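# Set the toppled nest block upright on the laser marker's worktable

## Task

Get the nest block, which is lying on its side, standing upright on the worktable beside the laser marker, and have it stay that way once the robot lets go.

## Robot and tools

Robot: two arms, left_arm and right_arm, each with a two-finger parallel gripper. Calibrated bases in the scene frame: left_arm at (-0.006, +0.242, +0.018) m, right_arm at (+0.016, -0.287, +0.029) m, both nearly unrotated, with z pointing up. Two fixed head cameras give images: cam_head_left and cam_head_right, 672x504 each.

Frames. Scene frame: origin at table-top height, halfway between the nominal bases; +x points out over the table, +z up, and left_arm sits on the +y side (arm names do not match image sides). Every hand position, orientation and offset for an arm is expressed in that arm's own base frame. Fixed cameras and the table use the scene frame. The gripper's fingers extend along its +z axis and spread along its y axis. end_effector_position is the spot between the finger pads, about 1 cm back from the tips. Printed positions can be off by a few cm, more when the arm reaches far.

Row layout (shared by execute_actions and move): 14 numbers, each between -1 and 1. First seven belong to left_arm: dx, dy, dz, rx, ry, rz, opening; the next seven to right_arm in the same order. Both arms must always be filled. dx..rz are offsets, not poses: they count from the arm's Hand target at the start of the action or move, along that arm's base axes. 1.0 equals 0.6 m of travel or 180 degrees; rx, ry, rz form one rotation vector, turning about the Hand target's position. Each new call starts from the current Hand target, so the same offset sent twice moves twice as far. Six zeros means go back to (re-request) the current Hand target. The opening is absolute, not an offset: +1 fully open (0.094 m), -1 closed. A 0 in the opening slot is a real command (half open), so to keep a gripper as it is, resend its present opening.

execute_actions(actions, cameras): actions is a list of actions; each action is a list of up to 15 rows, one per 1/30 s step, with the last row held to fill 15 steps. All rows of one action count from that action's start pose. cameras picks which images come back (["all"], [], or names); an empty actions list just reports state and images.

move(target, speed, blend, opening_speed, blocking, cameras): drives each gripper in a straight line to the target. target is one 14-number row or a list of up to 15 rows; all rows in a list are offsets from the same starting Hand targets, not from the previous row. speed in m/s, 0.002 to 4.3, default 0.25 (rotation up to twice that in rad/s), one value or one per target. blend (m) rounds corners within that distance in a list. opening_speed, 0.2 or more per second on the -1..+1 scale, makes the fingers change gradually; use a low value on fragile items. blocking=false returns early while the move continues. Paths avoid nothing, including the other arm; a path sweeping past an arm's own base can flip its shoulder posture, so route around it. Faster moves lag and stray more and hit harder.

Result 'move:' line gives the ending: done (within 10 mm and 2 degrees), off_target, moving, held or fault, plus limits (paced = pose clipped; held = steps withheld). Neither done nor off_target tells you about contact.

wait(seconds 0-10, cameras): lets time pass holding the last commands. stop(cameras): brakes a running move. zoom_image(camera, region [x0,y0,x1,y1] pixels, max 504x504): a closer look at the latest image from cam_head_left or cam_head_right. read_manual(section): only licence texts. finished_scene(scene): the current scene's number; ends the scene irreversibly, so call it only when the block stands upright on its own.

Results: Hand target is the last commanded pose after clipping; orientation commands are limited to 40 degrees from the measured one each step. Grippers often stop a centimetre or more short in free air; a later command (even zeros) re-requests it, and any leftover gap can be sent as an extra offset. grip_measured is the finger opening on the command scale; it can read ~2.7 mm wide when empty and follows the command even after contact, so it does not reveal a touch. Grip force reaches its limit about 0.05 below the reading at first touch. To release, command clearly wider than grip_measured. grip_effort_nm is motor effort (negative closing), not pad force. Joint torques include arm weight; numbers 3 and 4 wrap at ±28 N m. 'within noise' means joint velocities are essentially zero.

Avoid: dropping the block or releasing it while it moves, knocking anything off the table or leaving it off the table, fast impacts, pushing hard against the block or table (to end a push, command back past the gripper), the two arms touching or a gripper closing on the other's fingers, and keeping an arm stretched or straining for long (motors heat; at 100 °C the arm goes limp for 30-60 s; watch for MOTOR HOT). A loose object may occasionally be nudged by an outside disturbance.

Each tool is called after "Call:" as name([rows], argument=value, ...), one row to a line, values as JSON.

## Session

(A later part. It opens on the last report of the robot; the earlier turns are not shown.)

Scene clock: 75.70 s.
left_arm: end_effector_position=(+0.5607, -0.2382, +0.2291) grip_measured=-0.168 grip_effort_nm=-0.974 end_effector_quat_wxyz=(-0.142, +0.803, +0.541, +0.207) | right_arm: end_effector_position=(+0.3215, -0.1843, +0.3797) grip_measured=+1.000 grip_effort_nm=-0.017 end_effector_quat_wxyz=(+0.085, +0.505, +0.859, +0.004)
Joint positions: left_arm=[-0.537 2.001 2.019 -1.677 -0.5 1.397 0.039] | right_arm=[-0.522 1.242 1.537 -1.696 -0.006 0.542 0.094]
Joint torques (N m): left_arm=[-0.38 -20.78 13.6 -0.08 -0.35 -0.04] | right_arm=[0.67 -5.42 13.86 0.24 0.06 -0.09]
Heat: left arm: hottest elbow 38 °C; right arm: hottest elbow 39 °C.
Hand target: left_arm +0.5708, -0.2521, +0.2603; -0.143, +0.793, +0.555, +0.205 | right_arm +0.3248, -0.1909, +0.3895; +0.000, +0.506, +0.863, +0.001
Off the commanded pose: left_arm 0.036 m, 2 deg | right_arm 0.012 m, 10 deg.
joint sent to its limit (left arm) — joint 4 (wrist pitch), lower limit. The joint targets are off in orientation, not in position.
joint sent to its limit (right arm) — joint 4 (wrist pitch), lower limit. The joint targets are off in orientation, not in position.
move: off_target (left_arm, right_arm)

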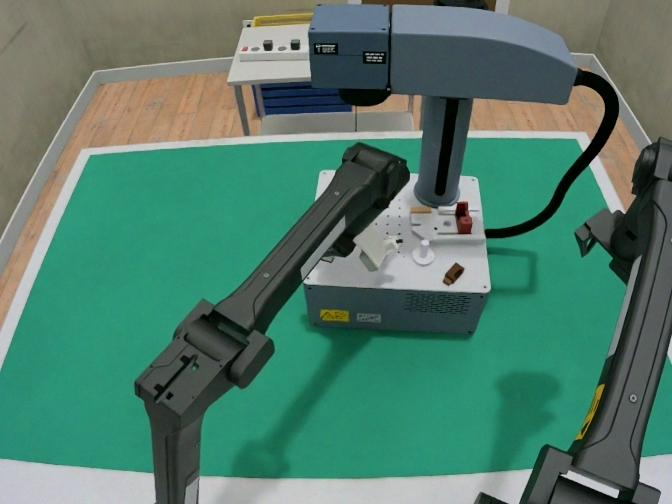

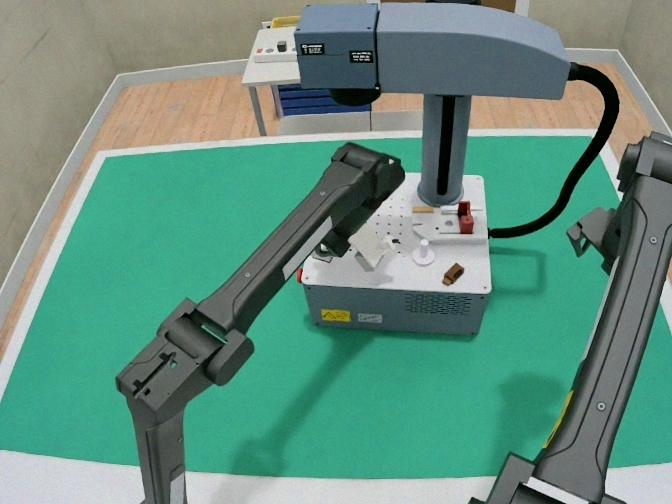

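Call:
move(target=[0,0,-0.045,0,0,0,-0.4,0,0,0,0,0,0,1], speed=0.04)

Call:
move(target=[0,0,-0.015,0,0,0,-0.4,0,0,0,0,0,0,1], speed=0.03, cameras=["all"])

Call:
zoom_image(camera="cam_head_right", region=[290, 190, 420, 290])

Scene clock: 78.70 s.
left_arm: end_effector_position=(+0.5626, -0.2398, +0.2131) grip_measured=-0.168 grip_effort_nm=-0.979 end_effector_quat_wxyz=(-0.151, +0.798, +0.547, +0.202) | right_arm: end_effector_position=(+0.3215, -0.1843, +0.3797) grip_measured=+1.000 grip_effort_nm=-0.027 end_effector_quat_wxyz=(+0.085, +0.505, +0.859, +0.004)
Joint positions: left_arm=[-0.537 2.028 2.019 -1.677 -0.497 1.374 0.039] | right_arm=[-0.522 1.242 1.537 -1.696 -0.006 0.542 0.094]
Joint torques (N m): left_arm=[-0.38 -20.37 12.51 -0.06 -0.33 -0.03] | right_arm=[0.5 -5.95 13.93 0.18 0 -0.16]
Heat: left arm: hottest elbow 38 °C; right arm: hottest elbow 39 °C.
Hand target: left_arm +0.5708, -0.2521, +0.2333; -0.143, +0.793, +0.556, +0.205 | right_arm +0.3248, -0.1909, +0.3895; +0.000, +0.506, +0.863, +0.001
Off the commanded pose: left_arm 0.025 m, 2 deg | right_arm 0.012 m, 10 deg.
joint sent to its limit (left arm) — joint 4 (wrist pitch), lower limit. The joint targets still meet the commanded pose.
joint sent to its limit (right arm) — joint 4 (wrist pitch), lower limit. The joint targets are off in orientation, not in position.
move: off_target (left_arm, right_arm)

Scene clock: 79.73 s.
left_arm: end_effector_position=(+0.5633, -0.2404, +0.2061) grip_measured=-0.168 grip_effort_nm=-0.974 end_effector_quat_wxyz=(-0.155, +0.797, +0.549, +0.199) | right_arm: end_effector_position=(+0.3215, -0.1843, +0.3797) grip_measured=+1.000 grip_effort_nm=-0.017 end_effector_quat_wxyz=(+0.085, +0.505, +0.859, +0.004)
Joint positions: left_arm=[-0.537 2.04 2.019 -1.677 -0.496 1.366 0.039] | right_arm=[-0.522 1.242 1.537 -1.696 -0.006 0.542 0.094]
Joint torques (N m): left_arm=[-0.32 -20.31 12.11 -0.1 -0.34 -0.03] | right_arm=[1.14 -5.71 13.79 0.08 0.07 -0.12]
Heat: left arm: hottest elbow 38 °C; right arm: hottest elbow 39 °C.
Hand target: left_arm +0.5708, -0.2521, +0.2245; -0.143, +0.793, +0.556, +0.205 | right_arm +0.3248, -0.1909, +0.3895; +0.000, +0.506, +0.863, +0.001
Off the commanded pose: left_arm 0.023 m, 2 deg | right_arm 0.012 m, 10 deg.
joint sent to its limit (left arm) — joint 4 (wrist pitch), lower limit. The joint targets still meet the commanded pose.
joint sent to its limit (right arm) — joint 4 (wrist pitch), lower limit. The joint targets are off in orientation, not in position.
move: off_target (left_arm, right_arm)

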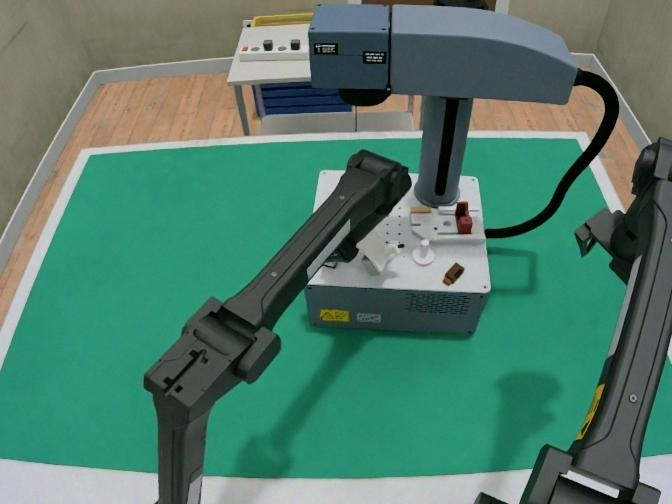

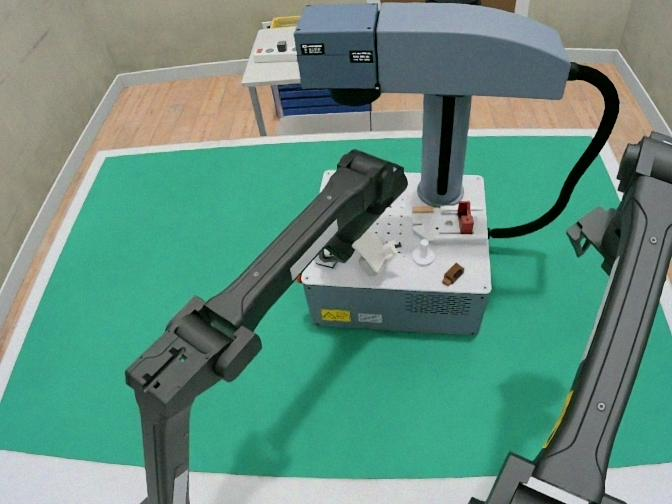

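Scaled by 3.877 from the camera's 672x504 image, which has a finer 960x720 frame.

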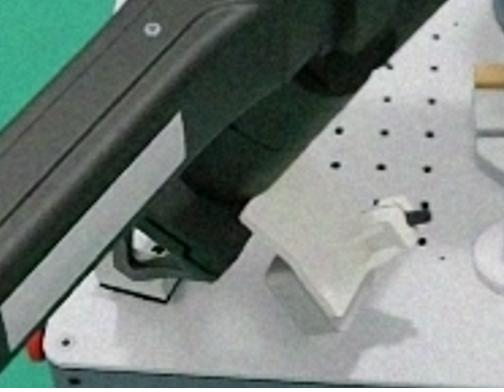

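Call:
move(target=[0,0,-0.015,0,0,0,-0.4,0,0,0,0,0,0,1], speed=0.03)

Call:
move(target=[0,0,-0.013,0,0,0,-0.4,0,0,0,0,0,0,1], speed=0.03, cameras=["all"])

Call:
zoom_image(camera="cam_head_right", region=[290, 210, 390, 290])

Scene clock: 81.03 s.
left_arm: end_effector_position=(+0.5639, -0.2408, +0.2005) grip_measured=-0.168 grip_effort_nm=-0.979 end_effector_quat_wxyz=(-0.158, +0.795, +0.551, +0.198) | right_arm: end_effector_position=(+0.3215, -0.1843, +0.3797) grip_measured=+1.000 grip_effort_nm=-0.017 end_effector_quat_wxyz=(+0.085, +0.505, +0.859, +0.004)
Joint positions: left_arm=[-0.537 2.05 2.019 -1.677 -0.495 1.357 0.039] | right_arm=[-0.522 1.242 1.537 -1.696 -0.006 0.542 0.094]
Joint torques (N m): left_arm=[-0.5 -20.19 11.82 -0.09 -0.32 -0.03] | right_arm=[-0.32 -5.83 13.63 0.12 0.04 -0.18]
Heat: left arm: hottest elbow 38 °C; right arm: hottest elbow 39 °C.
Hand target: left_arm +0.5708, -0.2521, +0.2154; -0.143, +0.793, +0.556, +0.205 | right_arm +0.3248, -0.1909, +0.3895; +0.000, +0.506, +0.863, +0.001
Off the commanded pose: left_arm 0.020 m, 2 deg | right_arm 0.012 m, 10 deg.
joint sent to its limit (left arm) — joint 4 (wrist pitch), lower limit. The joint targets still meet the commanded pose.
joint sent to its limit (right arm) — joint 4 (wrist pitch), lower limit. The joint targets are off in orientation, not in position.
move: off_target (left_arm, right_arm)

Scene clock: 81.73 s.
left_arm: end_effector_position=(+0.5639, -0.2408, +0.2005) grip_measured=-0.168 grip_effort_nm=-0.974 end_effector_quat_wxyz=(-0.158, +0.794, +0.553, +0.198) | right_arm: end_effector_position=(+0.3215, -0.1843, +0.3797) grip_measured=+1.000 grip_effort_nm=-0.017 end_effector_quat_wxyz=(+0.085, +0.505, +0.859, +0.004)
Joint positions: left_arm=[-0.537 2.05 2.019 -1.677 -0.495 1.354 0.039] | right_arm=[-0.522 1.242 1.537 -1.696 -0.006 0.542 0.094]
Joint torques (N m): left_arm=[-0.32 -19.6 11.18 0.24 -0.32 -0.03] | right_arm=[0.15 -6.48 13.63 0.03 0.03 -0.13]
Heat: left arm: hottest elbow 38 °C; right arm: hottest elbow 39 °C.
Hand target: left_arm +0.5708, -0.2521, +0.2076; -0.143, +0.793, +0.556, +0.205 | right_arm +0.3248, -0.1909, +0.3895; +0.000, +0.506, +0.863, +0.001
Off the commanded pose: left_arm 0.015 m, 2 deg | right_arm 0.012 m, 10 deg.
joint sent to its limit (right arm) — joint 4 (wrist pitch), lower limit. The joint targets are off in orientation, not in position.
move: off_target (left_arm, right_arm)

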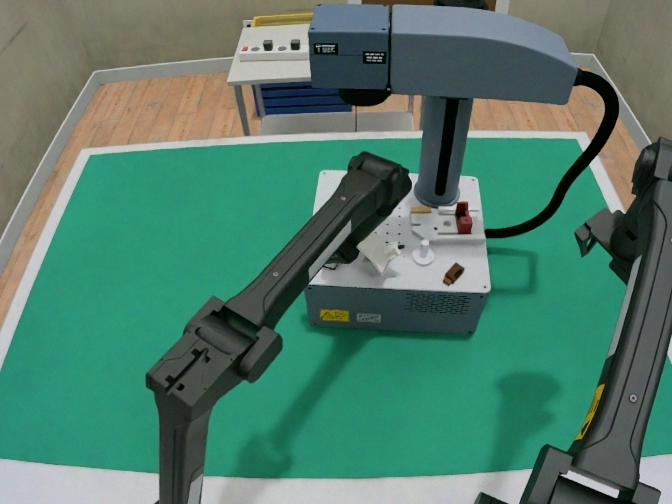

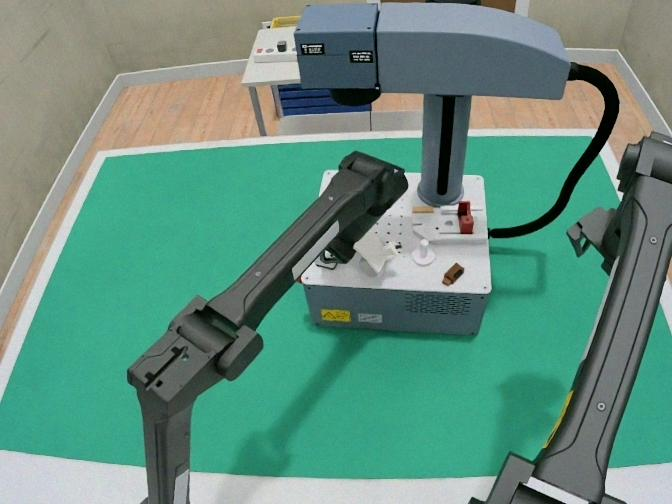

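Scaled by 5.040 from the camera's 672x504 image, which has a finer 960x720 frame.

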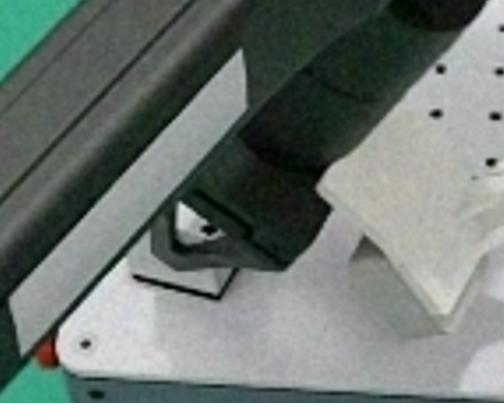

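Call:
move(target=[0,0,0.01,0,0,0,0.3,0,0,0,0,0,0,1], opening_speed=0.5)

Call:
move(target=[-0.06,-0.12,0.27,0,0,0,0.4,0,0,0,0,0,0,1], speed=0.12, cameras=["all"])

Call:
zoom_image(camera="cam_head_left", region=[290, 210, 390, 290])

Scene clock: 84.23 s.
left_arm: end_effector_position=(+0.5639, -0.2408, +0.2005) grip_measured=+0.297 grip_effort_nm=0.159 end_effector_quat_wxyz=(-0.158, +0.794, +0.553, +0.198) | right_arm: end_effector_position=(+0.3215, -0.1843, +0.3797) grip_measured=+1.000 grip_effort_nm=-0.032 end_effector_quat_wxyz=(+0.085, +0.505, +0.859, +0.004)
Joint positions: left_arm=[-0.537 2.05 2.019 -1.677 -0.495 1.353 0.061] | right_arm=[-0.522 1.242 1.537 -1.696 -0.006 0.542 0.094]
Joint torques (N m): left_arm=[-0.21 -20.13 11.75 -0.14 -0.32 0] | right_arm=[0.09 -6.12 14 0.47 0.02 -0.17]
Heat: left arm: hottest elbow 38 °C; right arm: hottest elbow 40 °C.
Hand target: left_arm +0.5708, -0.2521, +0.2136; -0.143, +0.793, +0.556, +0.205 | right_arm +0.3248, -0.1909, +0.3895; +0.000, +0.506, +0.863, +0.001
Off the commanded pose: left_arm 0.019 m, 2 deg | right_arm 0.012 m, 10 deg.
joint sent to its limit (left arm) — joint 4 (wrist pitch), lower limit. The joint targets still meet the commanded pose.
joint sent to its limit (right arm) — joint 4 (wrist pitch), lower limit. The joint targets are off in orientation, not in position.
move: off_target (left_arm, right_arm)

Scene clock: 86.33 s.
left_arm: end_effector_position=(+0.5333, -0.3148, +0.3432) grip_measured=+0.398 grip_effort_nm=0.154 end_effector_quat_wxyz=(-0.019, +0.813, +0.518, +0.265) | right_arm: end_effector_position=(+0.3215, -0.1843, +0.3797) grip_measured=+1.000 grip_effort_nm=-0.027 end_effector_quat_wxyz=(+0.085, +0.505, +0.859, +0.004)
Joint positions: left_arm=[-0.67 1.905 2.165 -1.677 -0.518 1.377 0.066] | right_arm=[-0.522 1.242 1.537 -1.696 -0.006 0.542 0.094]
Joint torques (N m): left_arm=[-0.32 -19.84 13.27 0.39 -0.45 0.12] | right_arm=[0.21 -6.65 13.86 0.27 0.01 -0.12]
Heat: left arm: hottest elbow 38 °C; right arm: hottest elbow 40 °C.
Hand target: left_arm +0.5347, -0.3241, +0.3757; -0.143, +0.793, +0.556, +0.205 | right_arm +0.3248, -0.1909, +0.3895; +0.000, +0.506, +0.863, +0.001
Off the commanded pose: left_arm 0.034 m, 17 deg | right_arm 0.012 m, 10 deg.
joint sent to its limit (left arm) — joint 4 (wrist pitch), lower limit. The joint targets are off in orientation, not in position.
joint sent to its limit (right arm) — joint 4 (wrist pitch), lower limit. The joint targets are off in orientation, not in position.
move: off_target (left_arm, right_arm)

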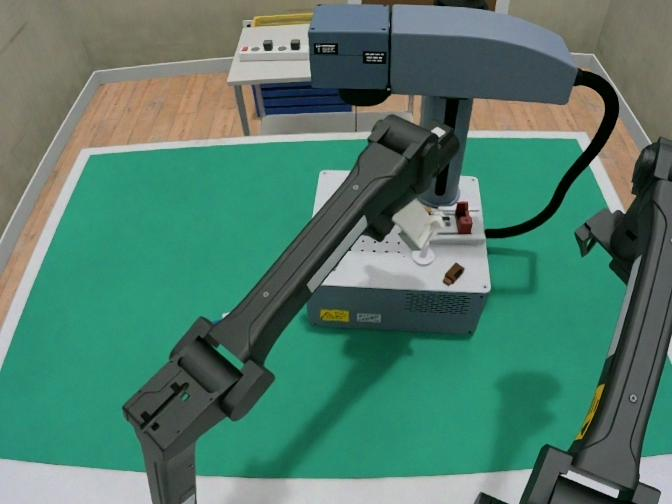

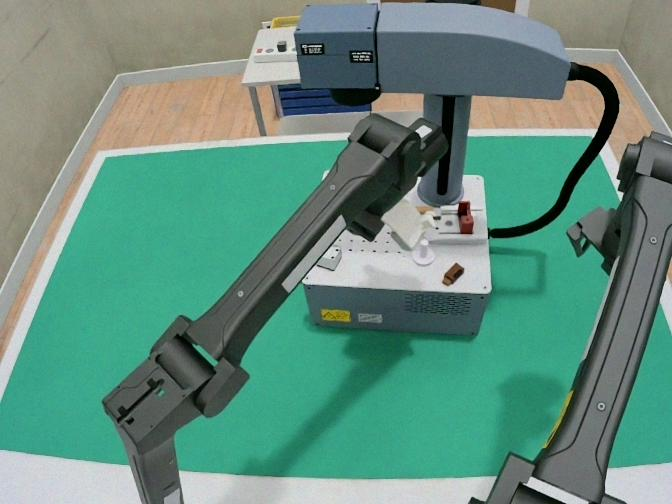

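Scaled by 5.040 from the camera's 672x504 image, which has a finer 960x720 frame.

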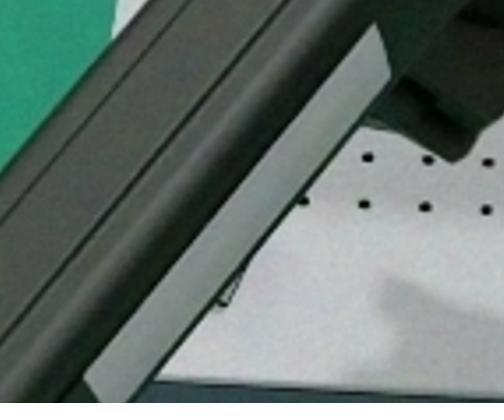

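Retreat the arm and check.

Call:
move(target=[-0.25,0,0.05,0,0,0,0.4,0,0,0,0,0,0,1], cameras=["all"])

Call:
zoom_image(camera="cam_head_right", region=[290, 210, 390, 290])

Scene clock: 88.40 s.
left_arm: end_effector_position=(+0.3910, -0.3242, +0.4042) grip_measured=+0.398 grip_effort_nm=0.154 end_effector_quat_wxyz=(+0.051, +0.818, +0.511, +0.260) | right_arm: end_effector_position=(+0.3215, -0.1843, +0.3797) grip_measured=+1.000 grip_effort_nm=-0.017 end_effector_quat_wxyz=(+0.085, +0.505, +0.859, +0.004)
Joint positions: left_arm=[-0.854 1.578 1.885 -1.677 -0.5 1.221 0.066] | right_arm=[-0.522 1.242 1.537 -1.696 -0.006 0.542 0.094]
Joint torques (N m): left_arm=[-0.15 -15.03 7.75 0.51 -0.25 -0.06] | right_arm=[0.91 -6.3 14.04 0.31 0.03 -0.18]
Heat: left arm: hottest elbow 38 °C; right arm: hottest elbow 40 °C.
Hand target: left_arm +0.3847, -0.3242, +0.4056; -0.143, +0.793, +0.555, +0.205 | right_arm +0.3248, -0.1909, +0.3895; +0.000, +0.506, +0.863, +0.001
Off the commanded pose: left_arm 0.006 m, 24 deg | right_arm 0.012 m, 10 deg.
joint sent to its limit (left arm) — joint 4 (wrist pitch), lower limit. The joint targets are off in orientation, not in position.
joint sent to its limit (right arm) — joint 4 (wrist pitch), lower limit. The joint targets are off in orientation, not in position.
move: off_target (left_arm, right_arm)

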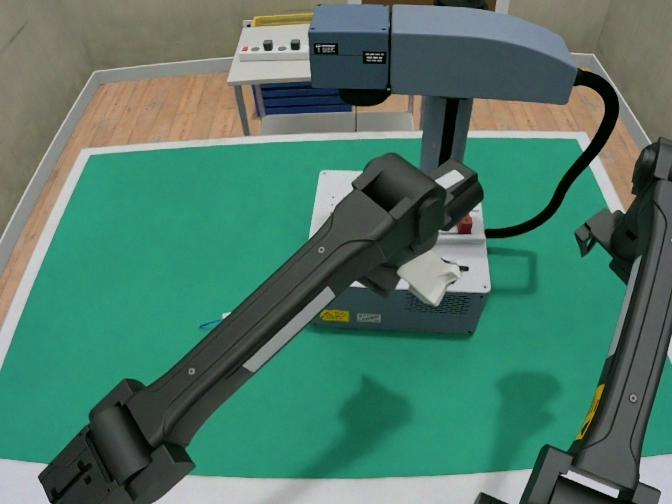

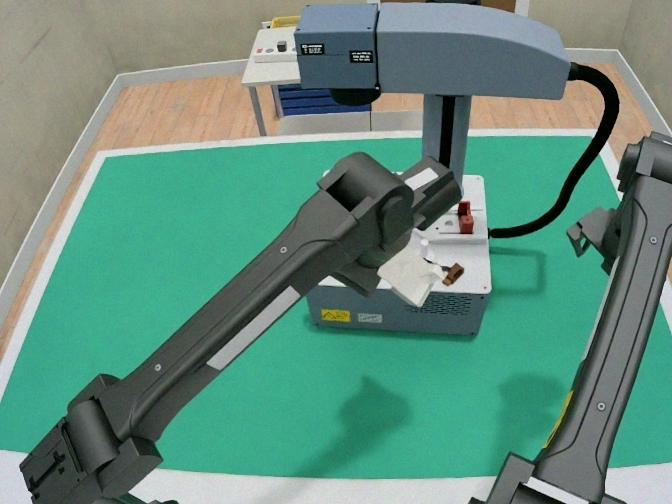

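Scaled by 5.040 from the camera's 672x504 image, which has a finer 960x720 frame.

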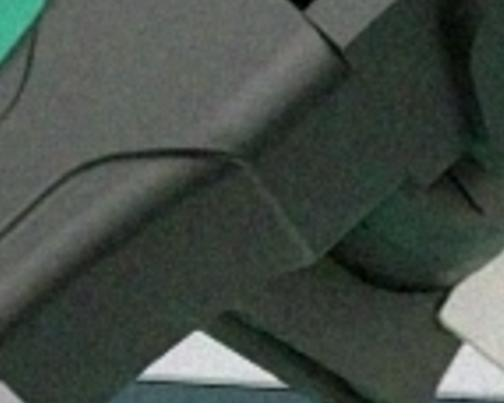

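Call:
move(target=[-0.1,0.75,0.1,0,0,0.1,0.4,0,0,0,0,0,0,1], cameras=["all"])

Call:
zoom_image(camera="cam_head_right", region=[290, 210, 390, 290])

Call:
finished_scene(scene=1)

Scene clock: 91.63 s.
left_arm: end_effector_position=(+0.3243, +0.1221, +0.4518) grip_measured=+0.398 grip_effort_nm=0.154 end_effector_quat_wxyz=(-0.117, +0.710, +0.642, +0.267) | right_arm: end_effector_position=(+0.3215, -0.1843, +0.3797) grip_measured=+1.000 grip_effort_nm=-0.027 end_effector_quat_wxyz=(+0.085, +0.505, +0.859, +0.004)
Joint positions: left_arm=[0.123 1.119 1.561 -1.677 -0.496 1.88 0.066] | right_arm=[-0.522 1.242 1.537 -1.696 -0.006 0.542 0.094]
Joint torques (N m): left_arm=[1.61 -6.48 10.69 0.73 -0.42 0.1] | right_arm=[-0.15 -6.24 13.83 0.25 0.05 -0.14]
Heat: left arm: hottest elbow 38 °C; right arm: hottest elbow 40 °C.
Hand target: left_arm +0.3246, +0.1258, +0.4656; -0.173, +0.696, +0.673, +0.180 | right_arm +0.3248, -0.1909, +0.3895; +0.000, +0.506, +0.863, +0.001
Off the commanded pose: left_arm 0.014 m, 12 deg | right_arm 0.012 m, 10 deg.
joint sent to its limit (left arm) — joint 4 (wrist pitch), lower limit. The joint targets are off in orientation, not in position.
joint sent to its limit (right arm) — joint 4 (wrist pitch), lower limit. The joint targets are off in orientation, not in position.
move: off_target (left_arm, right_arm)

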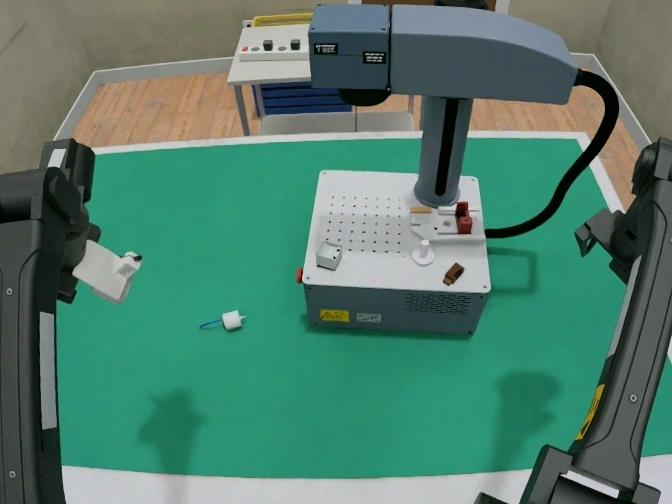

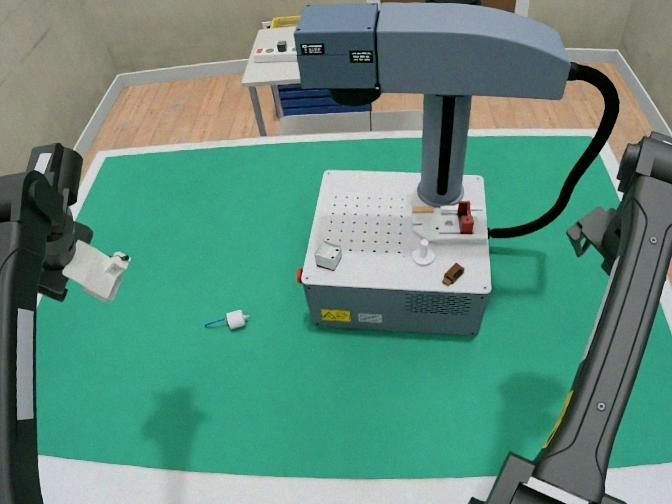

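Scaled by 5.040 from the camera's 672x504 image, which has a finer 960x720 frame.

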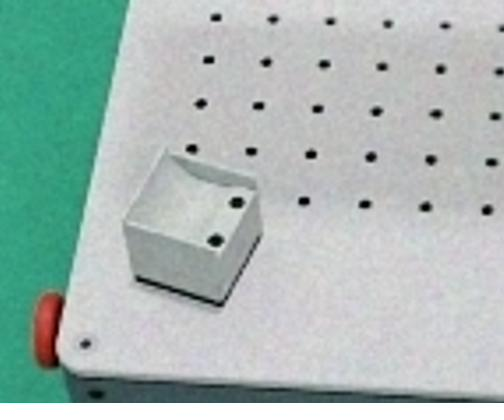

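The scene is finished: the task was done.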